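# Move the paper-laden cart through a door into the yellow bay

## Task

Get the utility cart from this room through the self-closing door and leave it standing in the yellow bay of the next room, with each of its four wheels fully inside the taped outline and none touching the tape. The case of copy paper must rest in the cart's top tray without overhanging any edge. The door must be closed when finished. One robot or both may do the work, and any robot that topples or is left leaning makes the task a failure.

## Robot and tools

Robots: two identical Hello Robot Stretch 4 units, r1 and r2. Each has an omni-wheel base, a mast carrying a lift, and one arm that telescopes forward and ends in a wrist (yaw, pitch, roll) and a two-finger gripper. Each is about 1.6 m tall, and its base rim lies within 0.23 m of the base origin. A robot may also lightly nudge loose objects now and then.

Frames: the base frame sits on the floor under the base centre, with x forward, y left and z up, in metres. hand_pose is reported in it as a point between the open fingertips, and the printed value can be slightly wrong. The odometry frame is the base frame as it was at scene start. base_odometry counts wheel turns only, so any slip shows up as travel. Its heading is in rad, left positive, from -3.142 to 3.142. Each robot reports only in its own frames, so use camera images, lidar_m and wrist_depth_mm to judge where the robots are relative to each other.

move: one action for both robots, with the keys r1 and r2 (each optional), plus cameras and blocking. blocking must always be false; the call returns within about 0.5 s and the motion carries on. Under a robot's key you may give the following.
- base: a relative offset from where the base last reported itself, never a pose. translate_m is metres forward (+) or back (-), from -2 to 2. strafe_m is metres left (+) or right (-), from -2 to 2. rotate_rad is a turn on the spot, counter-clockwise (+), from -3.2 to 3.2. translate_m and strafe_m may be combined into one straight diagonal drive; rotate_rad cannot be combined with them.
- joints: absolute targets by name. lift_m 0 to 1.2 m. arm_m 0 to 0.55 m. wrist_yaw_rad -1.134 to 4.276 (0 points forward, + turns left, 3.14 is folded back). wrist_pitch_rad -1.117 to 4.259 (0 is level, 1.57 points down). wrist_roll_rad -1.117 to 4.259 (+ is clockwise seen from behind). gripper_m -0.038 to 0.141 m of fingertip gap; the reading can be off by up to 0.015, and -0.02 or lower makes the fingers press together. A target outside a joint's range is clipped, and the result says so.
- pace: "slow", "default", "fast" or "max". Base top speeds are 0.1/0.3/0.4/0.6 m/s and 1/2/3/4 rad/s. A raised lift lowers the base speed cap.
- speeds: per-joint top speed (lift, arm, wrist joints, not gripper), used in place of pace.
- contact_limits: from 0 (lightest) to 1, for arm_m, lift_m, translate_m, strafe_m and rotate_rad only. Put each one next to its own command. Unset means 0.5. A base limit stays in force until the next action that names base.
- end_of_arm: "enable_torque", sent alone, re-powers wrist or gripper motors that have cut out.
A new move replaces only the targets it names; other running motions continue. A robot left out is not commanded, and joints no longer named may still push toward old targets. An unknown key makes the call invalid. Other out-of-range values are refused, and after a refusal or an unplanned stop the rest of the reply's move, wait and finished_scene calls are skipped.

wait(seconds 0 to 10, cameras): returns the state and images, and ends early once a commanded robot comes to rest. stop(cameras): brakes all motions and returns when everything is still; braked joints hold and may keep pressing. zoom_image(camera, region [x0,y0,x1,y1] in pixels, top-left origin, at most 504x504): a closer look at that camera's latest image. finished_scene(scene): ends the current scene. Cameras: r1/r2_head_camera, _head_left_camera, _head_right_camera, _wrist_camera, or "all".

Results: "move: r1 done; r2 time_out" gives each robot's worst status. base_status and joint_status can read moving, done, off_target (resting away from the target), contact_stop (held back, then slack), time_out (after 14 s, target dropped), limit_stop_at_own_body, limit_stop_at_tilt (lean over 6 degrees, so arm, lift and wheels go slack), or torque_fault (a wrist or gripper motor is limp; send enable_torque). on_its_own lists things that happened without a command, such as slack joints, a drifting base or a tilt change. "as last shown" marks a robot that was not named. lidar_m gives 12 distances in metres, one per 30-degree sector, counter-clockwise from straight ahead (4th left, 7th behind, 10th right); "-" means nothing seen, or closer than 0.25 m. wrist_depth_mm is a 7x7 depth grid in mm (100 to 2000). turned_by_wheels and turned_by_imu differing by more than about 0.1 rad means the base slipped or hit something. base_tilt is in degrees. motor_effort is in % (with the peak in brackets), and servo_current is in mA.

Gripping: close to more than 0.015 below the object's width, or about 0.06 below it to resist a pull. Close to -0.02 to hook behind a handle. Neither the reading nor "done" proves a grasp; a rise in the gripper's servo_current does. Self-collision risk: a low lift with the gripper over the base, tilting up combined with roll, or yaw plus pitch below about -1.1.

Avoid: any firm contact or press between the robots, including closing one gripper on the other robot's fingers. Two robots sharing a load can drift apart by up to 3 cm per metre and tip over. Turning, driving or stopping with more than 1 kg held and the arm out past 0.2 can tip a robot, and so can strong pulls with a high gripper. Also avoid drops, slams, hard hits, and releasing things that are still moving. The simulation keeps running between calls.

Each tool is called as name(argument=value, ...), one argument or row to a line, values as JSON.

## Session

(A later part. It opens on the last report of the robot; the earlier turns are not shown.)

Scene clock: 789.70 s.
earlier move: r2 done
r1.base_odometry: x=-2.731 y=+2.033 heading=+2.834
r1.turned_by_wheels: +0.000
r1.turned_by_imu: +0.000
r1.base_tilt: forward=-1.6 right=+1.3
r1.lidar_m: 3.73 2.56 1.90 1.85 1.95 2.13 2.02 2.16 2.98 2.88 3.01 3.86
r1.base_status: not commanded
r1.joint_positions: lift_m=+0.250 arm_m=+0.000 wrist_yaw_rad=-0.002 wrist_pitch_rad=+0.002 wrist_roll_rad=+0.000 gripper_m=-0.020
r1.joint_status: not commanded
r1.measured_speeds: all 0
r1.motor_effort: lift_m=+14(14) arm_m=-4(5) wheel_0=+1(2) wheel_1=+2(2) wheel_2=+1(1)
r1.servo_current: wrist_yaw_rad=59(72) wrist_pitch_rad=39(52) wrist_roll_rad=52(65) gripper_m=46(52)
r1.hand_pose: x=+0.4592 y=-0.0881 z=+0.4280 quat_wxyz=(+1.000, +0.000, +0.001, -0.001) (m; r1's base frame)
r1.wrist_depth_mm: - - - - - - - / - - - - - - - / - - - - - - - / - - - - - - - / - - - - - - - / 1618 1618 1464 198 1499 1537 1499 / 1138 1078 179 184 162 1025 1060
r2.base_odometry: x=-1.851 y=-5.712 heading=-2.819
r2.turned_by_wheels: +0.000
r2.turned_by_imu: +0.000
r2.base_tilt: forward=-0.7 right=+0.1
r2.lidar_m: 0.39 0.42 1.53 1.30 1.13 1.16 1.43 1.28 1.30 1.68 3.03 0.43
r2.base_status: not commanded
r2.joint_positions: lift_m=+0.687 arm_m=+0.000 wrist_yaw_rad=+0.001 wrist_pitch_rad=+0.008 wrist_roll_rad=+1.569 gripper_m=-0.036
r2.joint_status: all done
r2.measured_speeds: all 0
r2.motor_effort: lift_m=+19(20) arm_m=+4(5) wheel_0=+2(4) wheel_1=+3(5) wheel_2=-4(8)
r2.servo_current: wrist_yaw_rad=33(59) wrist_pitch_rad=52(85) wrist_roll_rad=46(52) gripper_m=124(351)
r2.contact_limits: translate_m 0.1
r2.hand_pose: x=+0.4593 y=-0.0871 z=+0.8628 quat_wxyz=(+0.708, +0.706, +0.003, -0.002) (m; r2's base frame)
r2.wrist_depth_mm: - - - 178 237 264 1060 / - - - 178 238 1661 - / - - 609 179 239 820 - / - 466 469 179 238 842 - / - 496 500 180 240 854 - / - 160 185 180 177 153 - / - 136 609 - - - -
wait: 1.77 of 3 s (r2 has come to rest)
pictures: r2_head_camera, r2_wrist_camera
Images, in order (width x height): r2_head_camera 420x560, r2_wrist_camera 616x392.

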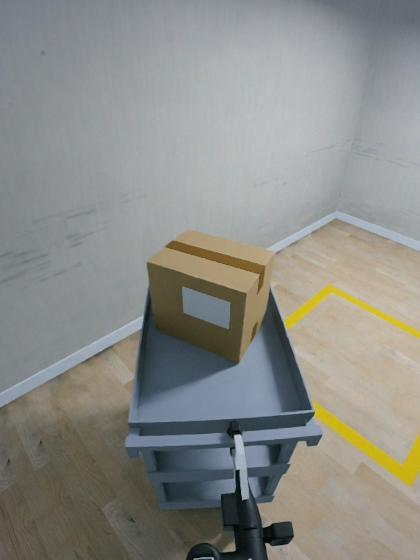

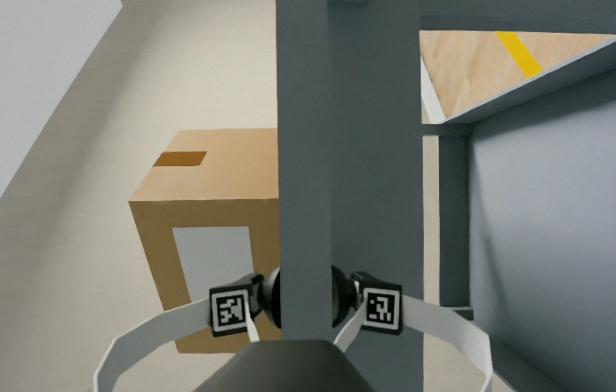

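move(
  blocking=false,
  r2={"base":{"translate_m":0.04,"strafe_m":0.26},"pace":"slow","contact_limits":{"translate_m":0.3}},
  cameras=[],
)

wait(
  seconds=4.5,
  cameras=[],
)

move(
  blocking=false,
  r2={"base":{"rotate_rad":-0.234},"pace":"slow"},
  cameras=[],
)

wait(
  seconds=2,
  cameras=["r2_head_camera"],
)

move(
  blocking=false,
  r2={"base":{"translate_m":0.04,"strafe_m":0.26},"pace":"slow","contact_limits":{"translate_m":0.3}},
  cameras=[],
)

wait(
  seconds=4.5,
  cameras=[],
)

move(
  blocking=false,
  r2={"base":{"rotate_rad":-0.234},"pace":"slow"},
  cameras=[],
)

wait(
  seconds=2,
  cameras=["r2_head_camera","r2_wrist_camera"],
)

Scene clock: 805.67 s.
move: r2 moving
r1: as last shown
r1.base_tilt: forward=-1.6 right=+1.2
r1.lidar_m: 3.74 2.58 1.92 1.84 1.95 2.09 2.02 2.15 2.97 2.88 3.01 3.88
r1.motor_effort: lift_m=+14(14) arm_m=-4(5) wheel_0=+2(2) wheel_1=+2(2) wheel_2=+1(1)
r1.servo_current: wrist_yaw_rad=59(72) wrist_pitch_rad=46(46) wrist_roll_rad=52(65) gripper_m=39(46)
r1.wrist_depth_mm: - - - - - - - / - - - - - - - / - - - - - - - / - - - - - - - / - - - - - - - / 1618 1576 1464 198 1499 1499 1499 / 1160 1060 179 183 162 1025 1078
r2.base_odometry: x=-1.849 y=-5.725 heading=-2.820
r2.turned_by_wheels: -0.001
r2.turned_by_imu: +0.000
r2.base_tilt: forward=-0.7 right=+0.0
r2.lidar_m: 0.41 0.41 1.51 1.30 1.12 1.14 1.41 1.29 1.30 1.69 3.07 0.45
r2.base_status: translate_m moving; strafe_m moving
r2.joint_positions: lift_m=+0.687 arm_m=+0.000 wrist_yaw_rad=+0.000 wrist_pitch_rad=+0.008 wrist_roll_rad=+1.569 gripper_m=-0.036
r2.joint_status: not commanded
r2.measured_speeds: translate_m=+0.008 strafe_m=+0.050 rotate_rad=-0.004 lift_m=+0.000 arm_m=+0.000 wrist_yaw_rad=-0.019 wrist_pitch_rad=+0.000 wrist_roll_rad=+0.000
r2.motor_effort: lift_m=+19(19) arm_m=+4(4) wheel_0=-7(10) wheel_1=+9(9) wheel_2=-7(8)
r2.servo_current: wrist_yaw_rad=39(52) wrist_pitch_rad=52(59) wrist_roll_rad=46(52) gripper_m=137(137)
r2.contact_limits: translate_m 0.3
r2.hand_pose: x=+0.4592 y=-0.0874 z=+0.8628 quat_wxyz=(+0.708, +0.706, +0.003, -0.003) (m; r2's base frame)
r2.wrist_depth_mm: - - - 180 241 264 1042 / - - - 180 240 1618 539 / - - 627 180 240 820 - / - 473 469 180 240 842 - / - 500 500 179 240 842 - / - 160 184 180 177 153 - / - 136 597 - - - -
pictures: none
No camera images: "cameras" was empty.

Scene clock: 809.00 s.
earlier move: r2 done
r1.base_odometry: x=-2.731 y=+2.033 heading=+2.834
r1.turned_by_wheels: +0.000
r1.turned_by_imu: +0.000
r1.base_tilt: forward=-1.6 right=+1.3
r1.lidar_m: 3.75 2.61 1.92 1.87 1.94 2.11 1.99 2.16 2.96 2.89 3.02 3.86
r1.base_status: not commanded
r1.joint_positions: lift_m=+0.250 arm_m=+0.000 wrist_yaw_rad=-0.002 wrist_pitch_rad=+0.002 wrist_roll_rad=+0.000 gripper_m=-0.020
r1.joint_status: not commanded
r1.measured_speeds: all 0
r1.motor_effort: lift_m=+14(14) arm_m=-4(5) wheel_0=+2(2) wheel_1=+2(2) wheel_2=+1(1)
r1.servo_current: wrist_yaw_rad=52(72) wrist_pitch_rad=39(52) wrist_roll_rad=46(72) gripper_m=46(46)
r1.hand_pose: x=+0.4592 y=-0.0881 z=+0.4280 quat_wxyz=(+1.000, +0.000, +0.001, -0.001) (m; r1's base frame)
r1.wrist_depth_mm: - - - - - - - / - - - - - - - / - - - - - - - / - - - - - - - / - - - - - - - / 1661 1661 1499 198 1499 1499 1430 / 1138 1078 179 183 161 1008 1060
r2.base_odometry: x=-1.807 y=-5.971 heading=-2.820
r2.turned_by_wheels: +0.000
r2.turned_by_imu: +0.000
r2.base_tilt: forward=-0.7 right=+0.0
r2.lidar_m: 0.42 0.49 1.35 1.11 0.95 0.97 1.23 1.47 1.48 1.93 3.49 0.38
r2.base_status: done
r2.joint_positions: lift_m=+0.687 arm_m=+0.000 wrist_yaw_rad=-0.004 wrist_pitch_rad=+0.008 wrist_roll_rad=+1.569 gripper_m=-0.037
r2.joint_status: not commanded
r2.measured_speeds: all 0
r2.motor_effort: lift_m=+19(19) arm_m=+4(5) wheel_0=-3(13) wheel_1=+5(9) wheel_2=-8(12)
r2.servo_current: wrist_yaw_rad=59(59) wrist_pitch_rad=52(59) wrist_roll_rad=46(59) gripper_m=91(137)
r2.contact_limits: translate_m 0.3
r2.hand_pose: x=+0.4589 y=-0.0886 z=+0.8628 quat_wxyz=(+0.708, +0.706, +0.001, -0.004) (m; r2's base frame)
r2.wrist_depth_mm: - - 530 125 179 - - / - 462 445 129 188 - - / - 430 430 137 199 - - / - 508 517 146 211 - - / - - 603 155 220 - - / - - 182 163 178 - - / - - - - - - 455
wait: 3.33 of 4.5 s (r2 has come to rest)
pictures: none
No camera images: "cameras" was empty.

Scene clock: 809.50 s.
move: r2 moving
r1: as last shown
r1.lidar_m: 3.74 2.60 1.92 1.85 1.95 2.11 2.02 2.12 2.98 2.88 3.03 3.86
r1.motor_effort: lift_m=+14(14) arm_m=-4(5) wheel_0=+1(2) wheel_1=+2(2) wheel_2=+1(1)
r1.servo_current: wrist_yaw_rad=46(72) wrist_pitch_rad=39(46) wrist_roll_rad=39(52) gripper_m=46(46)
r1.wrist_depth_mm: - - - - - - - / - - - - - - - / - - - - - - - / - - - - - - - / - - - - - - - / 1661 1618 1464 198 1499 1537 1464 / 1160 1060 179 183 161 1008 1060
r2.base_odometry: x=-1.807 y=-5.971 heading=-2.944
r2.turned_by_wheels: -0.124
r2.turned_by_imu: -0.120
r2.base_tilt: forward=-0.6 right=+0.0
r2.lidar_m: 0.39 0.44 1.32 1.17 0.96 0.97 1.10 1.48 1.49 1.67 2.82 0.40
r2.base_status: rotate_rad moving
r2.joint_positions: lift_m=+0.687 arm_m=+0.000 wrist_yaw_rad=+0.004 wrist_pitch_rad=+0.008 wrist_roll_rad=+1.569 gripper_m=-0.037
r2.joint_status: not commanded
r2.measured_speeds: translate_m=+0.002 strafe_m=+0.000 rotate_rad=-0.482 lift_m=+0.000 arm_m=+0.000 wrist_yaw_rad=+0.000 wrist_pitch_rad=+0.000 wrist_roll_rad=+0.000
r2.motor_effort: lift_m=+19(19) arm_m=+4(4) wheel_0=+9(11) wheel_1=+8(9) wheel_2=+11(12)
r2.servo_current: wrist_yaw_rad=52(59) wrist_pitch_rad=52(59) wrist_roll_rad=46(52) gripper_m=104(104)
r2.hand_pose: x=+0.4596 y=-0.0863 z=+0.8628 quat_wxyz=(+0.708, +0.706, +0.004, -0.001) (m; r2's base frame)
r2.wrist_depth_mm: - - - 142 198 1397 - / - - 554 147 204 - - / - 462 445 150 211 798 - / - 477 473 156 218 820 - / - 530 549 162 224 - - / - - 185 167 178 - - / - - - - - - 480
pictures: none
No camera images: "cameras" was empty.

Scene clock: 810.27 s.
earlier move: r2 done
r1.base_odometry: x=-2.731 y=+2.033 heading=+2.834
r1.turned_by_wheels: +0.000
r1.turned_by_imu: +0.000
r1.base_tilt: forward=-1.6 right=+1.3
r1.lidar_m: 3.74 2.56 1.91 1.86 1.95 2.08 2.00 2.15 2.97 2.88 3.00 3.86
r1.base_status: not commanded
r1.joint_positions: lift_m=+0.250 arm_m=+0.000 wrist_yaw_rad=-0.002 wrist_pitch_rad=+0.002 wrist_roll_rad=+0.000 gripper_m=-0.020
r1.joint_status: not commanded
r1.measured_speeds: all 0
r1.motor_effort: lift_m=+14(14) arm_m=-4(5) wheel_0=+2(2) wheel_1=+2(2) wheel_2=+1(1)
r1.servo_current: wrist_yaw_rad=46(72) wrist_pitch_rad=46(52) wrist_roll_rad=46(72) gripper_m=46(52)
r1.hand_pose: x=+0.4592 y=-0.0881 z=+0.4280 quat_wxyz=(+1.000, +0.000, +0.001, -0.001) (m; r1's base frame)
r1.wrist_depth_mm: - - - - - - - / - - - - - - - / - - - - - - - / - - - - - - - / - - - - - - - / 1618 1618 1464 198 1537 1537 1430 / 1138 1078 179 183 162 1025 1060
r2.base_odometry: x=-1.807 y=-5.971 heading=-3.052
r2.turned_by_wheels: -0.109
r2.turned_by_imu: -0.106
r2.base_tilt: forward=-0.7 right=+0.1
r2.lidar_m: 0.37 0.40 1.33 1.28 0.95 0.96 1.07 1.50 1.47 1.60 2.44 0.42
r2.base_status: done
r2.joint_positions: lift_m=+0.687 arm_m=+0.000 wrist_yaw_rad=+0.004 wrist_pitch_rad=+0.008 wrist_roll_rad=+1.569 gripper_m=-0.037
r2.joint_status: not commanded
r2.measured_speeds: all 0
r2.motor_effort: lift_m=+19(19) arm_m=+4(4) wheel_0=+6(11) wheel_1=+6(9) wheel_2=+7(12)
r2.servo_current: wrist_yaw_rad=46(65) wrist_pitch_rad=59(59) wrist_roll_rad=52(59) gripper_m=98(104)
r2.hand_pose: x=+0.4596 y=-0.0863 z=+0.8628 quat_wxyz=(+0.708, +0.706, +0.004, -0.001) (m; r2's base frame)
r2.wrist_depth_mm: - - - 167 229 1618 1118 / - - - 168 229 1537 - / - - 591 168 229 809 - / - 492 462 168 229 842 - / - 484 492 168 229 842 - / - - 185 168 177 - - / - - - - - - -
wait: 0.77 of 2 s (r2 has come to rest)
pictures: r2_head_camera
Images, in order (width x height): r2_head_camera 420x560.

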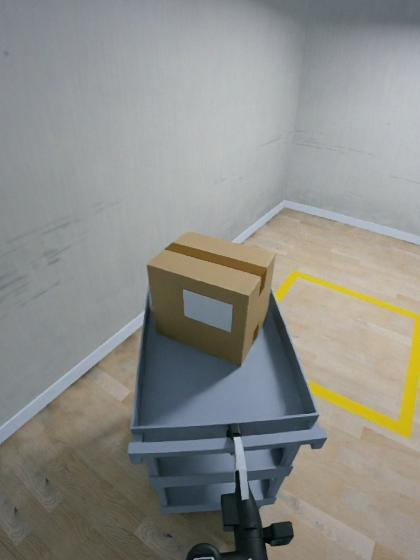

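Scene clock: 810.77 s.
move: r2 moving
r1: as last shown
r1.lidar_m: 3.74 2.57 1.92 1.84 1.92 2.09 2.01 2.15 2.96 2.87 3.02 3.85
r1.servo_current: wrist_yaw_rad=59(65) wrist_pitch_rad=39(46) wrist_roll_rad=65(65) gripper_m=39(46)
r1.wrist_depth_mm: - - - - - - - / - - - - - - - / - - - - - - - / - - - - - - - / - - - - - - - / 1618 1618 1464 198 1537 1499 1464 / 1160 1098 179 183 162 1008 1060
r2.base_odometry: x=-1.807 y=-5.984 heading=-3.053
r2.turned_by_wheels: -0.001
r2.turned_by_imu: -0.001
r2.base_tilt: forward=-0.6 right=+0.1
r2.lidar_m: 0.37 0.40 1.30 1.29 0.97 0.94 1.06 1.53 1.49 1.63 2.43 0.43
r2.base_status: translate_m moving; strafe_m moving
r2.joint_positions: lift_m=+0.687 arm_m=+0.000 wrist_yaw_rad=+0.000 wrist_pitch_rad=+0.008 wrist_roll_rad=+1.569 gripper_m=-0.037
r2.joint_status: not commanded
r2.measured_speeds: translate_m=+0.007 strafe_m=+0.051 rotate_rad=+0.000 lift_m=+0.000 arm_m=+0.000 wrist_yaw_rad=-0.026 wrist_pitch_rad=+0.000 wrist_roll_rad=+0.000
r2.motor_effort: lift_m=+19(19) arm_m=+4(4) wheel_0=-10(10) wheel_1=+8(9) wheel_2=-8(8)
r2.servo_current: wrist_yaw_rad=46(59) wrist_pitch_rad=52(52) wrist_roll_rad=46(59) gripper_m=104(104)
r2.contact_limits: translate_m 0.3
r2.hand_pose: x=+0.4593 y=-0.0873 z=+0.8628 quat_wxyz=(+0.708, +0.706, +0.003, -0.003) (m; r2's base frame)
r2.wrist_depth_mm: - - - 170 232 1499 1138 / - - - 170 230 1537 496 / - - 609 169 230 809 - / - - 459 169 230 831 - / - 484 488 169 229 831 - / - - 185 168 177 - - / - - - - - - -
pictures: none
No camera images: "cameras" was empty.

Scene clock: 814.10 s.
earlier move: r2 done
r1.base_odometry: x=-2.731 y=+2.033 heading=+2.834
r1.turned_by_wheels: +0.000
r1.turned_by_imu: +0.000
r1.base_tilt: forward=-1.6 right=+1.3
r1.lidar_m: 3.73 2.57 1.90 1.83 1.94 2.10 2.00 2.16 2.99 2.86 3.00 3.88
r1.base_status: not commanded
r1.joint_positions: lift_m=+0.250 arm_m=+0.000 wrist_yaw_rad=-0.002 wrist_pitch_rad=+0.002 wrist_roll_rad=+0.000 gripper_m=-0.020
r1.joint_status: not commanded
r1.measured_speeds: all 0
r1.motor_effort: lift_m=+14(14) arm_m=-5(5) wheel_0=+2(2) wheel_1=+2(2) wheel_2=+1(1)
r1.servo_current: wrist_yaw_rad=46(72) wrist_pitch_rad=39(46) wrist_roll_rad=52(65) gripper_m=46(46)
r1.hand_pose: x=+0.4592 y=-0.0881 z=+0.4280 quat_wxyz=(+1.000, +0.000, +0.001, -0.001) (m; r1's base frame)
r1.wrist_depth_mm: - - - - - - - / - - - - - - - / - - - - - - - / - - - - - - - / - - - - - - - / 1618 1618 1464 198 1499 1537 1499 / 1138 1078 179 184 161 1008 1042
r2.base_odometry: x=-1.823 y=-6.233 heading=-3.053
r2.turned_by_wheels: +0.000
r2.turned_by_imu: +0.000
r2.base_tilt: forward=-0.7 right=+0.0
r2.lidar_m: 0.40 0.45 1.09 1.13 0.89 0.83 0.92 1.42 1.70 1.86 2.79 0.40
r2.base_status: done
r2.joint_positions: lift_m=+0.687 arm_m=+0.000 wrist_yaw_rad=-0.004 wrist_pitch_rad=+0.008 wrist_roll_rad=+1.569 gripper_m=-0.037
r2.joint_status: not commanded
r2.measured_speeds: all 0
r2.motor_effort: lift_m=+19(19) arm_m=+4(5) wheel_0=-4(13) wheel_1=+5(9) wheel_2=-8(12)
r2.servo_current: wrist_yaw_rad=39(65) wrist_pitch_rad=52(59) wrist_roll_rad=39(59) gripper_m=104(104)
r2.contact_limits: translate_m 0.3
r2.hand_pose: x=+0.4589 y=-0.0887 z=+0.8628 quat_wxyz=(+0.708, +0.706, +0.001, -0.004) (m; r2's base frame)
r2.wrist_depth_mm: - - 559 - 182 - - / - 496 459 132 190 - - / - 436 430 140 202 - - / - 504 508 148 212 - - / - - 591 154 222 - - / - - 182 163 178 - - / - - - - - - 466
wait: 3.33 of 4.5 s (r2 has come to rest)
pictures: none
No camera images: "cameras" was empty.

Scene clock: 814.60 s.
move: r2 moving
r1: as last shown
r1.lidar_m: 3.74 2.57 1.93 1.82 1.94 2.10 2.02 2.14 2.98 2.88 3.00 3.88
r1.servo_current: wrist_yaw_rad=65(65) wrist_pitch_rad=39(46) wrist_roll_rad=33(59) gripper_m=39(46)
r1.wrist_depth_mm: - - - - - - - / - - - - - - - / - - - - - - - / - - - - - - - / - - - - - - - / 1618 1618 1499 198 1499 1499 1499 / 1138 1078 179 184 162 1025 1060
r2.base_odometry: x=-1.824 y=-6.233 heading=+3.107
r2.turned_by_wheels: -0.124
r2.turned_by_imu: -0.120
r2.base_tilt: forward=-0.7 right=+0.1
r2.lidar_m: 0.40 0.44 1.08 1.14 0.90 0.83 0.89 1.26 1.70 1.77 2.48 0.40
r2.base_status: rotate_rad moving
r2.joint_positions: lift_m=+0.687 arm_m=+0.000 wrist_yaw_rad=+0.004 wrist_pitch_rad=+0.008 wrist_roll_rad=+1.569 gripper_m=-0.037
r2.joint_status: not commanded
r2.measured_speeds: translate_m=+0.002 strafe_m=+0.001 rotate_rad=-0.478 lift_m=+0.000 arm_m=+0.000 wrist_yaw_rad=+0.000 wrist_pitch_rad=+0.000 wrist_roll_rad=+0.000
r2.motor_effort: lift_m=+19(19) arm_m=+4(4) wheel_0=+7(15) wheel_1=+7(10) wheel_2=+12(12)
r2.servo_current: wrist_yaw_rad=46(65) wrist_pitch_rad=52(59) wrist_roll_rad=39(52) gripper_m=98(104)
r2.hand_pose: x=+0.4596 y=-0.0863 z=+0.8628 quat_wxyz=(+0.708, +0.706, +0.004, -0.001) (m; r2's base frame)
r2.wrist_depth_mm: - - - 142 198 1499 - / - - 544 146 205 - - / - 466 442 151 211 798 - / - 484 477 156 217 831 - / - 535 554 161 224 - - / - - 185 167 178 - - / - - - - - - 512
pictures: none
No camera images: "cameras" was empty.

Scene clock: 815.37 s.
earlier move: r2 done
r1.base_odometry: x=-2.731 y=+2.033 heading=+2.834
r1.turned_by_wheels: +0.000
r1.turned_by_imu: +0.000
r1.base_tilt: forward=-1.6 right=+1.3
r1.lidar_m: 3.73 2.59 1.91 1.83 1.95 2.11 2.01 2.15 2.99 2.86 3.04 3.86
r1.base_status: not commanded
r1.joint_positions: lift_m=+0.250 arm_m=+0.000 wrist_yaw_rad=-0.002 wrist_pitch_rad=+0.002 wrist_roll_rad=+0.000 gripper_m=-0.020
r1.joint_status: not commanded
r1.measured_speeds: all 0
r1.motor_effort: lift_m=+13(14) arm_m=-4(5) wheel_0=+2(2) wheel_1=+2(2) wheel_2=+1(1)
r1.servo_current: wrist_yaw_rad=52(65) wrist_pitch_rad=46(52) wrist_roll_rad=59(72) gripper_m=52(52)
r1.hand_pose: x=+0.4592 y=-0.0881 z=+0.4280 quat_wxyz=(+1.000, +0.000, +0.001, -0.001) (m; r1's base frame)
r1.wrist_depth_mm: - - - - - - - / - - - - - - - / - - - - - - - / - - - - - - - / - - - - - - - / 1576 1618 1430 198 1499 1537 1464 / 1118 1060 179 184 161 1025 1042
r2.base_odometry: x=-1.823 y=-6.233 heading=+2.998
r2.turned_by_wheels: -0.109
r2.turned_by_imu: -0.106
r2.base_tilt: forward=-0.6 right=+0.1
r2.lidar_m: 0.39 0.40 1.09 1.12 0.95 0.81 0.83 1.13 1.68 1.73 2.30 0.43
r2.base_status: done
r2.joint_positions: lift_m=+0.687 arm_m=+0.000 wrist_yaw_rad=+0.003 wrist_pitch_rad=+0.008 wrist_roll_rad=+1.569 gripper_m=-0.037
r2.joint_status: not commanded
r2.measured_speeds: all 0
r2.motor_effort: lift_m=+19(19) arm_m=+4(4) wheel_0=+5(15) wheel_1=+4(10) wheel_2=+8(12)
r2.servo_current: wrist_yaw_rad=46(65) wrist_pitch_rad=59(59) wrist_roll_rad=46(59) gripper_m=98(104)
r2.hand_pose: x=+0.4595 y=-0.0865 z=+0.8628 quat_wxyz=(+0.708, +0.706, +0.004, -0.002) (m; r2's base frame)
r2.wrist_depth_mm: - - - 168 229 1499 1160 / - - - 168 229 1661 504 / - - 597 168 229 809 - / - - 462 168 229 842 - / - 496 492 168 229 831 - / - - 186 168 178 - - / - - - - - - -
wait: 0.77 of 2 s (r2 has come to rest)
pictures: r2_head_camera, r2_wrist_camera
Images, in order (width x height): r2_head_camera 420x560, r2_wrist_camera 616x392.

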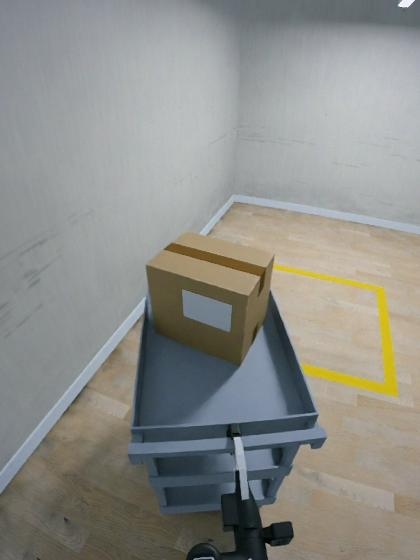

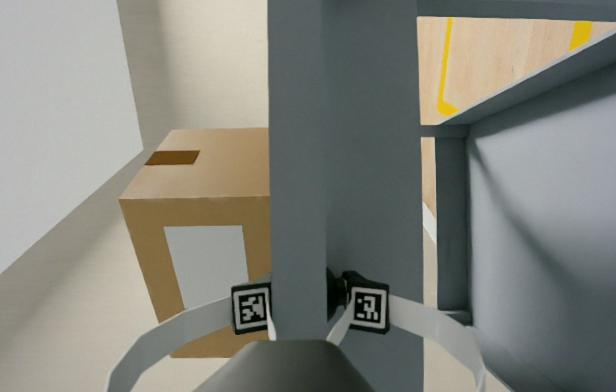

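move(
  blocking=false,
  r2={"base":{"translate_m":0.04,"strafe_m":0.26},"pace":"slow","contact_limits":{"translate_m":0.3}},
  cameras=[],
)

wait(
  seconds=6,
  cameras=[],
)

move(
  blocking=false,
  r2={"base":{"rotate_rad":-0.234},"pace":"slow"},
  cameras=[],
)

wait(
  seconds=3,
  cameras=["r2_head_camera","r2_wrist_camera"],
)

Scene clock: 839.70 s.
move: r2 moving
r1: as last shown
r1.lidar_m: 3.76 2.59 1.89 1.83 1.95 2.12 2.01 2.17 2.99 2.88 3.02 3.86
r1.motor_effort: lift_m=+14(14) arm_m=-4(5) wheel_0=+1(2) wheel_1=+2(2) wheel_2=+1(1)
r1.servo_current: wrist_yaw_rad=46(59) wrist_pitch_rad=46(52) wrist_roll_rad=52(59) gripper_m=39(52)
r1.wrist_depth_mm: - - - - - - - / - - - - - - - / - - - - - - - / - - - - - - - / - - - - - - - / 1618 1618 1464 198 1499 1499 1464 / 1182 1098 178 183 162 1025 1060
r2.base_odometry: x=-1.827 y=-6.246 heading=+2.997
r2.turned_by_wheels: -0.001
r2.turned_by_imu: +0.000
r2.base_tilt: forward=-0.6 right=+0.1
r2.lidar_m: 0.38 0.37 1.08 1.10 0.96 0.83 0.85 1.09 1.71 1.76 2.30 0.42
r2.base_status: translate_m moving; strafe_m moving
r2.joint_positions: lift_m=+0.687 arm_m=+0.000 wrist_yaw_rad=+0.000 wrist_pitch_rad=+0.008 wrist_roll_rad=+1.569 gripper_m=-0.037
r2.joint_status: not commanded
r2.measured_speeds: translate_m=+0.008 strafe_m=+0.050 rotate_rad=-0.002 lift_m=+0.000 arm_m=+0.000 wrist_yaw_rad=-0.025 wrist_pitch_rad=+0.000 wrist_roll_rad=+0.000
r2.motor_effort: lift_m=+19(20) arm_m=+4(4) wheel_0=-8(9) wheel_1=+8(10) wheel_2=-8(8)
r2.servo_current: wrist_yaw_rad=46(52) wrist_pitch_rad=59(59) wrist_roll_rad=52(72) gripper_m=104(104)
r2.contact_limits: translate_m 0.3
r2.hand_pose: x=+0.4593 y=-0.0873 z=+0.8628 quat_wxyz=(+0.708, +0.706, +0.003, -0.003) (m; r2's base frame)
r2.wrist_depth_mm: - - - 171 233 1537 1138 / - - - 170 231 1618 549 / - - 615 170 230 820 - / - - 459 169 230 842 - / - 492 484 169 229 831 - / - - 186 168 177 - - / - - - - - - -
pictures: none
No camera images: "cameras" was empty.

Scene clock: 843.03 s.
earlier move: r2 done
r1.base_odometry: x=-2.731 y=+2.033 heading=+2.834
r1.turned_by_wheels: +0.000
r1.turned_by_imu: +0.000
r1.base_tilt: forward=-1.6 right=+1.2
r1.lidar_m: 3.74 2.58 1.90 1.83 1.95 2.09 2.00 2.13 2.97 2.88 3.02 3.88
r1.base_status: not commanded
r1.joint_positions: lift_m=+0.250 arm_m=+0.000 wrist_yaw_rad=-0.002 wrist_pitch_rad=+0.002 wrist_roll_rad=+0.000 gripper_m=-0.020
r1.joint_status: not commanded
r1.measured_speeds: all 0
r1.motor_effort: lift_m=+14(14) arm_m=-4(5) wheel_0=+1(2) wheel_1=+2(2) wheel_2=+1(1)
r1.servo_current: wrist_yaw_rad=39(72) wrist_pitch_rad=46(52) wrist_roll_rad=52(72) gripper_m=39(52)
r1.hand_pose: x=+0.4592 y=-0.0881 z=+0.4280 quat_wxyz=(+1.000, +0.000, +0.001, -0.001) (m; r1's base frame)
r1.wrist_depth_mm: - - - - - - - / - - - - - - - / - - - - - - - / - - - - - - - / - - - - - - - / 1661 1576 1499 198 1499 1499 1499 / 1138 1078 179 183 162 1008 1042
r2.base_odometry: x=-1.900 y=-6.485 heading=+2.997
r2.turned_by_wheels: +0.000
r2.turned_by_imu: +0.000
r2.base_tilt: forward=-0.7 right=+0.1
r2.lidar_m: 0.40 0.49 0.83 0.86 0.88 0.80 0.79 1.03 1.96 1.98 2.60 0.40
r2.base_status: done
r2.joint_positions: lift_m=+0.687 arm_m=+0.000 wrist_yaw_rad=-0.005 wrist_pitch_rad=+0.008 wrist_roll_rad=+1.569 gripper_m=-0.037
r2.joint_status: not commanded
r2.measured_speeds: all 0
r2.motor_effort: lift_m=+19(20) arm_m=+4(4) wheel_0=-3(12) wheel_1=+4(10) wheel_2=-8(12)
r2.servo_current: wrist_yaw_rad=52(59) wrist_pitch_rad=59(59) wrist_roll_rad=46(72) gripper_m=104(111)
r2.contact_limits: translate_m 0.3
r2.hand_pose: x=+0.4589 y=-0.0888 z=+0.8628 quat_wxyz=(+0.708, +0.706, +0.001, -0.004) (m; r2's base frame)
r2.wrist_depth_mm: - - - - 182 - - / - 504 462 132 191 - - / - 436 427 141 202 - - / - - 504 148 213 - - / - - 609 155 222 - - / - - 182 164 178 - - / - - - - - - 469
wait: 3.33 of 6 s (r2 has come to rest)
pictures: none
No camera images: "cameras" was empty.

Scene clock: 843.53 s.
move: r2 moving
r1: as last shown
r1.lidar_m: 3.74 2.60 1.92 1.84 1.95 2.11 2.01 2.15 2.98 2.87 3.02 3.84
r1.motor_effort: lift_m=+14(14) arm_m=-5(5) wheel_0=+2(3) wheel_1=+2(2) wheel_2=+1(1)
r1.servo_current: wrist_yaw_rad=46(59) wrist_pitch_rad=46(52) wrist_roll_rad=59(59) gripper_m=33(46)
r1.wrist_depth_mm: - - - - - - - / - - - - - - - / - - - - - - - / - - - - - - - / - - - - - - - / 1618 1618 1430 198 1537 1499 1464 / 1160 1078 179 183 161 1008 1042
r2.base_odometry: x=-1.900 y=-6.485 heading=+2.874
r2.turned_by_wheels: -0.124
r2.turned_by_imu: -0.120
r2.base_tilt: forward=-0.6 right=+0.1
r2.lidar_m: 0.39 0.44 0.83 0.84 0.92 0.80 0.78 0.94 1.71 1.96 2.40 0.41
r2.base_status: rotate_rad moving
r2.joint_positions: lift_m=+0.687 arm_m=+0.000 wrist_yaw_rad=+0.004 wrist_pitch_rad=+0.008 wrist_roll_rad=+1.569 gripper_m=-0.037
r2.joint_status: not commanded
r2.measured_speeds: translate_m=+0.001 strafe_m=-0.001 rotate_rad=-0.481 lift_m=+0.000 arm_m=+0.000 wrist_yaw_rad=+0.000 wrist_pitch_rad=+0.000 wrist_roll_rad=+0.000
r2.motor_effort: lift_m=+19(19) arm_m=+3(4) wheel_0=+9(12) wheel_1=+7(10) wheel_2=+11(11)
r2.servo_current: wrist_yaw_rad=52(65) wrist_pitch_rad=46(59) wrist_roll_rad=52(52) gripper_m=98(104)
r2.hand_pose: x=+0.4596 y=-0.0863 z=+0.8628 quat_wxyz=(+0.708, +0.706, +0.004, -0.001) (m; r2's base frame)
r2.wrist_depth_mm: - - - 145 202 1537 - / - - 574 149 208 768 - / - 477 459 153 213 798 - / - 492 469 157 218 820 - / - 580 535 163 225 - - / - - 185 167 178 - - / - - - - - - 496
pictures: none
No camera images: "cameras" was empty.

Scene clock: 844.30 s.
earlier move: r2 done
r1.base_odometry: x=-2.731 y=+2.033 heading=+2.834
r1.turned_by_wheels: +0.000
r1.turned_by_imu: +0.000
r1.base_tilt: forward=-1.6 right=+1.3
r1.lidar_m: 3.75 2.60 1.91 1.85 1.93 2.10 2.02 2.17 2.98 2.85 3.03 3.87
r1.base_status: not commanded
r1.joint_positions: lift_m=+0.250 arm_m=+0.000 wrist_yaw_rad=-0.002 wrist_pitch_rad=+0.002 wrist_roll_rad=+0.000 gripper_m=-0.020
r1.joint_status: not commanded
r1.measured_speeds: all 0
r1.motor_effort: lift_m=+14(14) arm_m=-4(5) wheel_0=+2(3) wheel_1=+2(2) wheel_2=+1(1)
r1.servo_current: wrist_yaw_rad=52(65) wrist_pitch_rad=39(52) wrist_roll_rad=39(65) gripper_m=46(46)
r1.hand_pose: x=+0.4592 y=-0.0881 z=+0.4280 quat_wxyz=(+1.000, +0.000, +0.001, -0.001) (m; r1's base frame)
r1.wrist_depth_mm: - - - - - - - / - - - - - - - / - - - - - - - / - - - - - - - / - - - - - - - / 1576 1618 1464 198 1499 1499 1499 / 1160 1098 178 183 162 1008 1060
r2.base_odometry: x=-1.900 y=-6.485 heading=+2.765
r2.turned_by_wheels: -0.109
r2.turned_by_imu: -0.106
r2.base_tilt: forward=-0.7 right=+0.1
r2.lidar_m: 0.38 0.42 0.84 0.82 0.94 0.81 0.78 0.85 1.46 1.96 2.17 0.41
r2.base_status: done
r2.joint_positions: lift_m=+0.687 arm_m=+0.000 wrist_yaw_rad=+0.003 wrist_pitch_rad=+0.008 wrist_roll_rad=+1.569 gripper_m=-0.037
r2.joint_status: not commanded
r2.measured_speeds: all 0
r2.motor_effort: lift_m=+19(19) arm_m=+4(4) wheel_0=+6(12) wheel_1=+4(10) wheel_2=+8(11)
r2.servo_current: wrist_yaw_rad=46(65) wrist_pitch_rad=59(59) wrist_roll_rad=39(52) gripper_m=111(111)
r2.hand_pose: x=+0.4596 y=-0.0865 z=+0.8628 quat_wxyz=(+0.708, +0.706, +0.004, -0.002) (m; r2's base frame)
r2.wrist_depth_mm: - - - 167 229 1499 1098 / - - - 167 229 1618 - / - - 585 167 228 798 - / - 492 462 167 229 831 - / - - 496 168 229 842 - / - - 185 168 178 - - / - - - - - - -
wait: 0.77 of 3 s (r2 has come to rest)
pictures: r2_head_camera, r2_wrist_camera
Images, in order (width x height): r2_head_camera 420x560, r2_wrist_camera 616x392.

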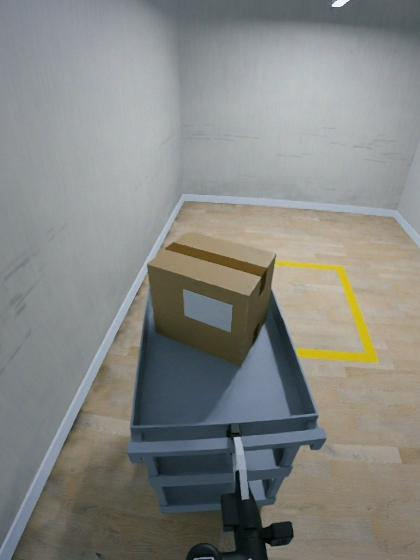

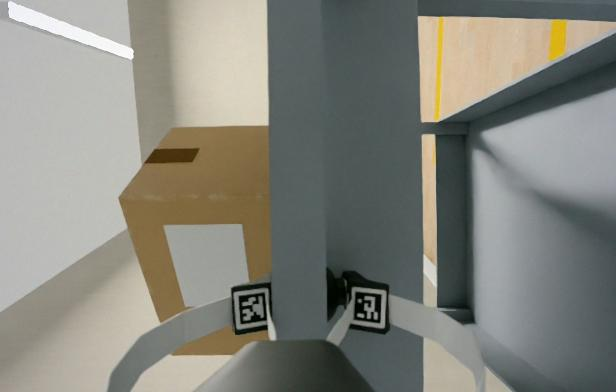

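move(
  blocking=false,
  r2={"base":{"translate_m":0.04,"strafe_m":0.26},"pace":"slow","contact_limits":{"translate_m":0.3}},
  cameras=[],
)

wait(
  seconds=6,
  cameras=[],
)

move(
  blocking=false,
  r2={"base":{"rotate_rad":-0.234},"pace":"slow"},
  cameras=[],
)

wait(
  seconds=3,
  cameras=["r2_head_camera"],
)

move(
  blocking=false,
  r2={"base":{"translate_m":0.04,"strafe_m":0.22},"pace":"slow","contact_limits":{"translate_m":0.3}},
  cameras=[],
)

wait(
  seconds=6,
  cameras=[],
)

move(
  blocking=false,
  r2={"base":{"rotate_rad":-0.2},"pace":"slow"},
  cameras=[],
)

wait(
  seconds=3,
  cameras=["r2_head_camera","r2_wrist_camera"],
)

Scene clock: 860.70 s.
move: r2 moving
r1: as last shown
r1.lidar_m: 3.73 2.59 1.91 1.85 1.95 2.11 2.02 2.15 2.97 2.89 3.02 3.86
r1.motor_effort: lift_m=+14(14) arm_m=-4(5) wheel_0=+2(2) wheel_1=+2(2) wheel_2=+1(1)
r1.servo_current: wrist_yaw_rad=39(59) wrist_pitch_rad=39(46) wrist_roll_rad=52(59) gripper_m=46(46)
r1.wrist_depth_mm: - - - - - - - / - - - - - - - / - - - - - - - / - - - - - - - / - - - - - - - / 1618 1618 1464 198 1537 1499 1499 / 1118 1078 179 183 161 1008 1042
r2.base_odometry: x=-1.907 y=-6.496 heading=+2.764
r2.turned_by_wheels: -0.001
r2.turned_by_imu: +0.000
r2.base_tilt: forward=-0.7 right=+0.0
r2.lidar_m: 0.38 0.41 0.82 0.82 0.93 0.80 0.79 0.85 1.44 1.96 2.21 0.42
r2.base_status: translate_m moving; strafe_m moving
r2.joint_positions: lift_m=+0.687 arm_m=+0.000 wrist_yaw_rad=+0.000 wrist_pitch_rad=+0.008 wrist_roll_rad=+1.569 gripper_m=-0.037
r2.joint_status: not commanded
r2.measured_speeds: translate_m=+0.007 strafe_m=+0.051 rotate_rad=+0.000 lift_m=+0.000 arm_m=+0.000 wrist_yaw_rad=-0.028 wrist_pitch_rad=+0.000 wrist_roll_rad=+0.000
r2.motor_effort: lift_m=+19(19) arm_m=+4(4) wheel_0=-12(12) wheel_1=+9(10) wheel_2=-7(7)
r2.servo_current: wrist_yaw_rad=52(59) wrist_pitch_rad=46(59) wrist_roll_rad=46(59) gripper_m=98(104)
r2.contact_limits: translate_m 0.3
r2.hand_pose: x=+0.4593 y=-0.0873 z=+0.8628 quat_wxyz=(+0.708, +0.706, +0.003, -0.003) (m; r2's base frame)
r2.wrist_depth_mm: - - - 169 230 1537 1078 / - - - 169 230 1618 500 / - - 597 169 230 798 - / - - 462 169 229 831 - / - - 484 168 229 842 - / - - 185 168 178 - - / - - - - - - -
pictures: none
No camera images: "cameras" was empty.

Scene clock: 864.03 s.
earlier move: r2 done
r1.base_odometry: x=-2.731 y=+2.033 heading=+2.834
r1.turned_by_wheels: +0.000
r1.turned_by_imu: +0.000
r1.base_tilt: forward=-1.6 right=+1.3
r1.lidar_m: 3.73 2.58 1.91 1.85 1.94 2.08 2.03 2.16 2.98 2.88 3.02 3.86
r1.base_status: not commanded
r1.joint_positions: lift_m=+0.250 arm_m=+0.000 wrist_yaw_rad=-0.002 wrist_pitch_rad=+0.002 wrist_roll_rad=+0.000 gripper_m=-0.020
r1.joint_status: not commanded
r1.measured_speeds: all 0
r1.motor_effort: lift_m=+14(14) arm_m=-4(5) wheel_0=+2(2) wheel_1=+2(2) wheel_2=+1(1)
r1.servo_current: wrist_yaw_rad=33(72) wrist_pitch_rad=46(52) wrist_roll_rad=46(72) gripper_m=39(52)
r1.hand_pose: x=+0.4592 y=-0.0881 z=+0.4280 quat_wxyz=(+1.000, +0.000, +0.001, -0.001) (m; r1's base frame)
r1.wrist_depth_mm: - - - - - - - / - - - - - - - / - - - - - - - / - - - - - - - / - - - - - - - / 1661 1618 1464 198 1499 1464 1464 / 1138 1060 178 184 161 1008 1060
r2.base_odometry: x=-2.033 y=-6.712 heading=+2.764
r2.turned_by_wheels: +0.000
r2.turned_by_imu: +0.000
r2.base_tilt: forward=-0.7 right=+0.0
r2.lidar_m: 0.42 0.46 0.58 0.57 0.67 0.81 0.79 0.89 1.36 2.22 2.50 0.40
r2.base_status: done
r2.joint_positions: lift_m=+0.687 arm_m=+0.000 wrist_yaw_rad=-0.004 wrist_pitch_rad=+0.008 wrist_roll_rad=+1.569 gripper_m=-0.037
r2.joint_status: not commanded
r2.measured_speeds: all 0
r2.motor_effort: lift_m=+19(19) arm_m=+4(4) wheel_0=-4(14) wheel_1=+3(10) wheel_2=-8(13)
r2.servo_current: wrist_yaw_rad=46(59) wrist_pitch_rad=52(59) wrist_roll_rad=39(59) gripper_m=104(111)
r2.contact_limits: translate_m 0.3
r2.hand_pose: x=+0.4589 y=-0.0887 z=+0.8628 quat_wxyz=(+0.708, +0.706, +0.001, -0.004) (m; r2's base frame)
r2.wrist_depth_mm: - - - 131 185 - - / - 521 480 136 194 - - / - 436 430 142 205 - - / - - 496 150 213 - - / - - 603 156 220 - - / - - 183 164 178 - - / - - - - - - 473
wait: 3.33 of 6 s (r2 has come to rest)
pictures: none
No camera images: "cameras" was empty.

Scene clock: 864.53 s.
move: r2 moving
r1: as last shown
r1.lidar_m: 3.71 2.59 1.92 1.86 1.92 2.10 2.01 2.15 2.96 2.89 3.02 3.89
r1.motor_effort: lift_m=+14(14) arm_m=-4(5) wheel_0=+2(3) wheel_1=+2(2) wheel_2=+1(1)
r1.servo_current: wrist_yaw_rad=46(59) wrist_pitch_rad=39(46) wrist_roll_rad=59(72) gripper_m=46(46)
r1.wrist_depth_mm: - - - - - - - / - - - - - - - / - - - - - - - / - - - - - - - / - - - - - - - / 1576 1618 1464 198 1499 1499 1430 / 1160 1098 178 183 161 1008 1042
r2.base_odometry: x=-2.033 y=-6.712 heading=+2.640
r2.turned_by_wheels: -0.123
r2.turned_by_imu: -0.120
r2.base_tilt: forward=-0.6 right=+0.0
r2.lidar_m: 0.41 0.44 0.60 0.57 0.60 0.80 0.79 0.84 1.16 2.22 2.34 0.41
r2.base_status: rotate_rad moving
r2.joint_positions: lift_m=+0.687 arm_m=+0.000 wrist_yaw_rad=+0.004 wrist_pitch_rad=+0.008 wrist_roll_rad=+1.569 gripper_m=-0.037
r2.joint_status: not commanded
r2.measured_speeds: translate_m=+0.002 strafe_m=-0.001 rotate_rad=-0.474 lift_m=+0.000 arm_m=+0.000 wrist_yaw_rad=+0.000 wrist_pitch_rad=+0.000 wrist_roll_rad=+0.000
r2.motor_effort: lift_m=+19(19) arm_m=+3(4) wheel_0=+8(15) wheel_1=+8(9) wheel_2=+12(12)
r2.servo_current: wrist_yaw_rad=46(59) wrist_pitch_rad=46(52) wrist_roll_rad=33(52) gripper_m=91(111)
r2.hand_pose: x=+0.4596 y=-0.0863 z=+0.8628 quat_wxyz=(+0.708, +0.706, +0.004, -0.001) (m; r2's base frame)
r2.wrist_depth_mm: - - - 145 202 1537 - / - - 585 149 207 768 - / - 504 466 153 213 809 - / - 488 469 158 219 820 - / - - 539 163 225 - - / - - 186 167 177 - - / - - - - - - -
pictures: none
No camera images: "cameras" was empty.

Scene clock: 865.30 s.
earlier move: r2 done
r1.base_odometry: x=-2.731 y=+2.033 heading=+2.834
r1.turned_by_wheels: +0.000
r1.turned_by_imu: +0.000
r1.base_tilt: forward=-1.6 right=+1.2
r1.lidar_m: 3.74 2.59 1.92 1.85 1.95 2.11 2.02 2.16 2.99 2.87 3.00 3.88
r1.base_status: not commanded
r1.joint_positions: lift_m=+0.250 arm_m=+0.000 wrist_yaw_rad=-0.002 wrist_pitch_rad=+0.002 wrist_roll_rad=+0.000 gripper_m=-0.020
r1.joint_status: not commanded
r1.measured_speeds: all 0
r1.motor_effort: lift_m=+14(14) arm_m=-4(5) wheel_0=+2(3) wheel_1=+2(2) wheel_2=+1(1)
r1.servo_current: wrist_yaw_rad=33(59) wrist_pitch_rad=46(52) wrist_roll_rad=46(72) gripper_m=33(52)
r1.hand_pose: x=+0.4592 y=-0.0881 z=+0.4280 quat_wxyz=(+1.000, +0.000, +0.001, -0.001) (m; r1's base frame)
r1.wrist_depth_mm: - - - - - - - / - - - - - - - / - - - - - - - / - - - - - - - / - - - - - - - / 1661 1576 1464 198 1499 1537 1464 / 1160 1078 179 184 162 1008 1060
r2.base_odometry: x=-2.033 y=-6.712 heading=+2.531
r2.turned_by_wheels: -0.109
r2.turned_by_imu: -0.106
r2.base_tilt: forward=-0.7 right=+0.1
r2.lidar_m: 0.37 0.41 0.63 0.57 0.59 0.80 0.78 0.80 1.06 2.22 2.28 0.44
r2.base_status: done
r2.joint_positions: lift_m=+0.687 arm_m=+0.000 wrist_yaw_rad=+0.003 wrist_pitch_rad=+0.008 wrist_roll_rad=+1.569 gripper_m=-0.037
r2.joint_status: not commanded
r2.measured_speeds: all 0
r2.motor_effort: lift_m=+19(19) arm_m=-1(4) wheel_0=+6(15) wheel_1=+3(9) wheel_2=+7(12)
r2.servo_current: wrist_yaw_rad=46(59) wrist_pitch_rad=52(59) wrist_roll_rad=46(59) gripper_m=104(111)
r2.hand_pose: x=+0.4595 y=-0.0866 z=+0.8628 quat_wxyz=(+0.708, +0.706, +0.004, -0.002) (m; r2's base frame)
r2.wrist_depth_mm: - - - 169 230 1499 1078 / - - - 168 230 1618 - / - - 609 168 229 798 - / - 512 455 169 229 831 - / - - 480 169 229 842 - / - - 185 168 178 - - / - - - - - - -
wait: 0.77 of 3 s (r2 has come to rest)
pictures: r2_head_camera
Images, in order (width x height): r2_head_camera 420x560.

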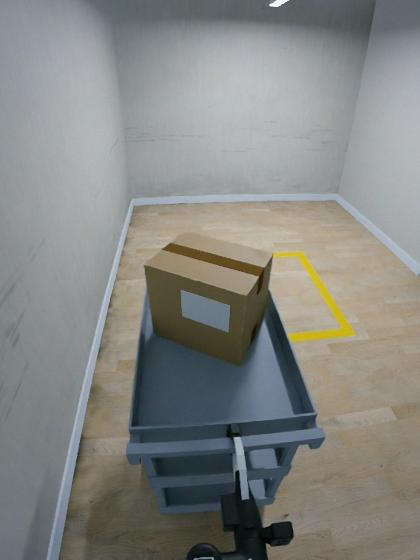

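Scene clock: 865.80 s.
move: r2 moving
r1: as last shown
r1.base_tilt: forward=-1.6 right=+1.3
r1.lidar_m: 3.75 2.60 1.93 1.84 1.93 2.11 1.99 2.17 2.97 2.88 2.99 3.87
r1.motor_effort: lift_m=+13(14) arm_m=-4(5) wheel_0=+2(2) wheel_1=+2(2) wheel_2=+1(1)
r1.servo_current: wrist_yaw_rad=52(65) wrist_pitch_rad=39(52) wrist_roll_rad=46(52) gripper_m=46(46)
r1.wrist_depth_mm: - - - - - - - / - - - - - - - / - - - - - - - / - - - - - - - / - - - - - - - / 1618 1618 1430 198 1537 1499 1464 / 1160 1098 179 183 162 1008 1060
r2.base_odometry: x=-2.042 y=-6.721 heading=+2.530
r2.turned_by_wheels: -0.001
r2.turned_by_imu: -0.001
r2.base_tilt: forward=-0.7 right=+0.1
r2.lidar_m: 0.37 0.40 0.61 0.56 0.59 0.79 0.79 0.84 1.06 2.22 2.30 0.43
r2.base_status: translate_m moving; strafe_m moving
r2.joint_positions: lift_m=+0.687 arm_m=+0.000 wrist_yaw_rad=+0.000 wrist_pitch_rad=+0.008 wrist_roll_rad=+1.569 gripper_m=-0.037
r2.joint_status: not commanded
r2.measured_speeds: translate_m=+0.010 strafe_m=+0.050 rotate_rad=-0.005 lift_m=+0.000 arm_m=+0.000 wrist_yaw_rad=-0.026 wrist_pitch_rad=+0.000 wrist_roll_rad=+0.000
r2.motor_effort: lift_m=+19(19) arm_m=-4(4) wheel_0=-11(11) wheel_1=+10(10) wheel_2=-6(6)
r2.servo_current: wrist_yaw_rad=52(52) wrist_pitch_rad=52(52) wrist_roll_rad=39(65) gripper_m=98(104)
r2.contact_limits: translate_m 0.3
r2.hand_pose: x=+0.4593 y=-0.0874 z=+0.8628 quat_wxyz=(+0.708, +0.706, +0.003, -0.003) (m; r2's base frame)
r2.wrist_depth_mm: - - - 171 233 1537 1078 / - - - 170 231 1661 - / - - 621 170 231 798 - / - 517 462 170 230 831 - / - - 480 169 230 842 - / - - 185 168 178 - - / - - - - - - -
pictures: none
No camera images: "cameras" was empty.

Scene clock: 868.77 s.
earlier move: r2 done
r1.base_odometry: x=-2.731 y=+2.033 heading=+2.834
r1.turned_by_wheels: +0.000
r1.turned_by_imu: +0.000
r1.base_tilt: forward=-1.6 right=+1.2
r1.lidar_m: 3.73 2.59 1.94 1.85 1.94 2.11 2.03 2.14 2.99 2.87 3.02 3.87
r1.base_status: not commanded
r1.joint_positions: lift_m=+0.250 arm_m=+0.000 wrist_yaw_rad=-0.002 wrist_pitch_rad=+0.002 wrist_roll_rad=+0.000 gripper_m=-0.020
r1.joint_status: not commanded
r1.measured_speeds: all 0
r1.motor_effort: lift_m=+14(14) arm_m=-4(5) wheel_0=+2(2) wheel_1=+2(2) wheel_2=+1(1)
r1.servo_current: wrist_yaw_rad=46(72) wrist_pitch_rad=46(52) wrist_roll_rad=52(65) gripper_m=39(52)
r1.hand_pose: x=+0.4592 y=-0.0881 z=+0.4280 quat_wxyz=(+1.000, +0.000, +0.001, -0.001) (m; r1's base frame)
r1.wrist_depth_mm: - - - - - - - / - - - - - - - / - - - - - - - / - - - - - - - / - - - - - - - / 1618 1618 1499 198 1499 1499 1430 / 1138 1078 178 183 162 1008 1060
r2.base_odometry: x=-2.192 y=-6.869 heading=+2.531
r2.turned_by_wheels: +0.000
r2.turned_by_imu: +0.001
r2.base_tilt: forward=-0.7 right=+0.0
r2.lidar_m: 0.42 0.46 0.38 0.35 0.38 0.50 0.82 0.87 1.12 2.43 2.49 0.39
r2.base_status: done
r2.joint_positions: lift_m=+0.687 arm_m=+0.000 wrist_yaw_rad=-0.005 wrist_pitch_rad=+0.008 wrist_roll_rad=+1.569 gripper_m=-0.037
r2.joint_status: not commanded
r2.measured_speeds: all 0
r2.motor_effort: lift_m=+19(20) arm_m=-3(4) wheel_0=-3(13) wheel_1=+4(10) wheel_2=-8(12)
r2.servo_current: wrist_yaw_rad=46(59) wrist_pitch_rad=46(59) wrist_roll_rad=46(65) gripper_m=104(111)
r2.contact_limits: translate_m 0.3
r2.hand_pose: x=+0.4589 y=-0.0887 z=+0.8628 quat_wxyz=(+0.708, +0.706, +0.001, -0.004) (m; r2's base frame)
r2.wrist_depth_mm: - - - 140 195 1499 - / - - 544 144 202 - - / - 452 439 149 208 - - / - 508 477 154 216 842 - / - - 554 160 224 - - / - - 185 166 179 - - / - - - - - - 480
wait: 2.97 of 6 s (r2 has come to rest)
pictures: none
No camera images: "cameras" was empty.

Scene clock: 869.27 s.
move: r2 moving
r1: as last shown
r1.base_tilt: forward=-1.6 right=+1.3
r1.lidar_m: 3.73 2.60 1.91 1.85 1.95 2.11 2.02 2.15 2.97 2.87 3.00 3.84
r1.servo_current: wrist_yaw_rad=39(65) wrist_pitch_rad=46(46) wrist_roll_rad=26(65) gripper_m=39(46)
r1.wrist_depth_mm: - - - - - - - / - - - - - - - / - - - - - - - / - - - - - - - / - - - - - - - / 1618 1618 1464 198 1499 1464 1464 / 1138 1060 179 183 162 1008 1060
r2.base_odometry: x=-2.192 y=-6.869 heading=+2.410
r2.turned_by_wheels: -0.121
r2.turned_by_imu: -0.117
r2.base_tilt: forward=-0.7 right=+0.1
r2.lidar_m: 0.39 0.40 0.41 0.35 0.34 0.43 0.84 0.86 1.05 2.07 2.46 0.41
r2.base_status: rotate_rad moving
r2.joint_positions: lift_m=+0.687 arm_m=+0.000 wrist_yaw_rad=+0.004 wrist_pitch_rad=+0.008 wrist_roll_rad=+1.569 gripper_m=-0.037
r2.joint_status: not commanded
r2.measured_speeds: translate_m=-0.001 strafe_m=+0.000 rotate_rad=-0.420 lift_m=+0.000 arm_m=+0.000 wrist_yaw_rad=+0.001 wrist_pitch_rad=+0.000 wrist_roll_rad=+0.000
r2.motor_effort: lift_m=+19(19) arm_m=-3(4) wheel_0=+7(12) wheel_1=+6(9) wheel_2=+12(12)
r2.servo_current: wrist_yaw_rad=46(59) wrist_pitch_rad=52(52) wrist_roll_rad=39(59) gripper_m=98(104)
r2.hand_pose: x=+0.4596 y=-0.0863 z=+0.8628 quat_wxyz=(+0.708, +0.706, +0.004, -0.001) (m; r2's base frame)
r2.wrist_depth_mm: - - - 155 213 1618 1138 / - - - 158 216 1430 - / - - 517 160 220 820 - / - 469 452 162 223 820 - / - - 508 165 226 854 - / - - 185 167 179 - - / - - - - - - -
pictures: none
No camera images: "cameras" was empty.

Scene clock: 869.97 s.
earlier move: r2 done
r1.base_odometry: x=-2.731 y=+2.033 heading=+2.834
r1.turned_by_wheels: +0.000
r1.turned_by_imu: +0.000
r1.base_tilt: forward=-1.6 right=+1.3
r1.lidar_m: 3.73 2.60 1.92 1.83 1.95 2.11 2.01 2.15 2.99 2.87 3.01 3.87
r1.base_status: not commanded
r1.joint_positions: lift_m=+0.250 arm_m=+0.000 wrist_yaw_rad=-0.002 wrist_pitch_rad=+0.002 wrist_roll_rad=+0.000 gripper_m=-0.020
r1.joint_status: not commanded
r1.measured_speeds: all 0
r1.motor_effort: lift_m=+14(14) arm_m=-4(5) wheel_0=+1(2) wheel_1=+2(2) wheel_2=+1(1)
r1.servo_current: wrist_yaw_rad=33(65) wrist_pitch_rad=39(46) wrist_roll_rad=46(72) gripper_m=46(46)
r1.hand_pose: x=+0.4592 y=-0.0881 z=+0.4280 quat_wxyz=(+1.000, +0.000, +0.001, -0.001) (m; r1's base frame)
r1.wrist_depth_mm: - - - - - - - / - - - - - - - / - - - - - - - / - - - - - - - / - - - - - - - / 1576 1618 1499 198 1499 1537 1464 / 1160 1078 178 183 162 1008 1042
r2.base_odometry: x=-2.192 y=-6.869 heading=+2.332
r2.turned_by_wheels: -0.078
r2.turned_by_imu: -0.076
r2.base_tilt: forward=-0.6 right=+0.1
r2.lidar_m: 0.39 0.39 0.43 0.36 0.34 0.45 0.76 0.83 1.02 1.70 2.42 0.45
r2.base_status: done
r2.joint_positions: lift_m=+0.687 arm_m=+0.000 wrist_yaw_rad=+0.003 wrist_pitch_rad=+0.008 wrist_roll_rad=+1.569 gripper_m=-0.037
r2.joint_status: not commanded
r2.measured_speeds: all 0
r2.motor_effort: lift_m=+19(20) arm_m=-3(4) wheel_0=+4(12) wheel_1=+4(9) wheel_2=+5(12)
r2.servo_current: wrist_yaw_rad=46(59) wrist_pitch_rad=46(52) wrist_roll_rad=52(59) gripper_m=98(111)
r2.hand_pose: x=+0.4595 y=-0.0866 z=+0.8628 quat_wxyz=(+0.708, +0.706, +0.004, -0.002) (m; r2's base frame)
r2.wrist_depth_mm: - - - 172 235 262 1042 / - - - 171 232 1708 549 / - - 640 170 231 798 - / - - 469 170 231 831 - / - 496 477 170 229 820 - / - - 185 168 178 - - / - - 580 - - - -
wait: 0.70 of 3 s (r2 has come to rest)
pictures: r2_head_camera, r2_wrist_camera
Images, in order (width x height): r2_head_camera 420x560, r2_wrist_camera 616x392.

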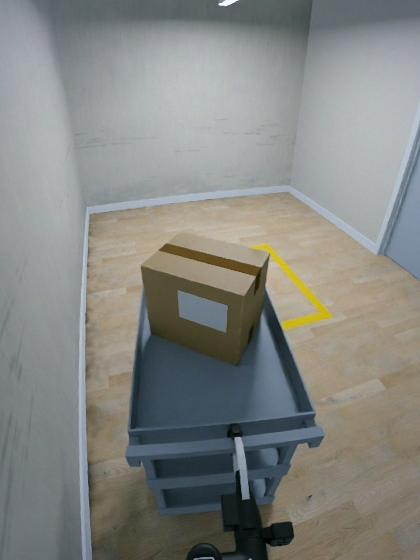

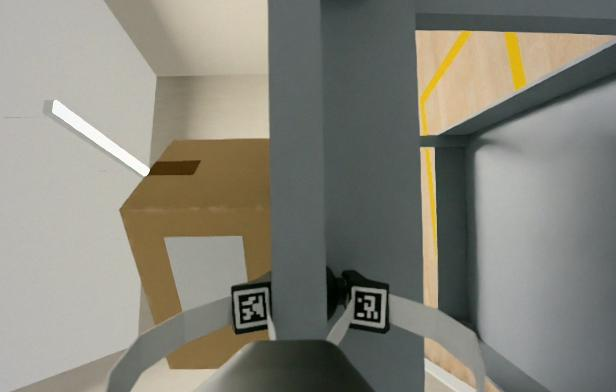

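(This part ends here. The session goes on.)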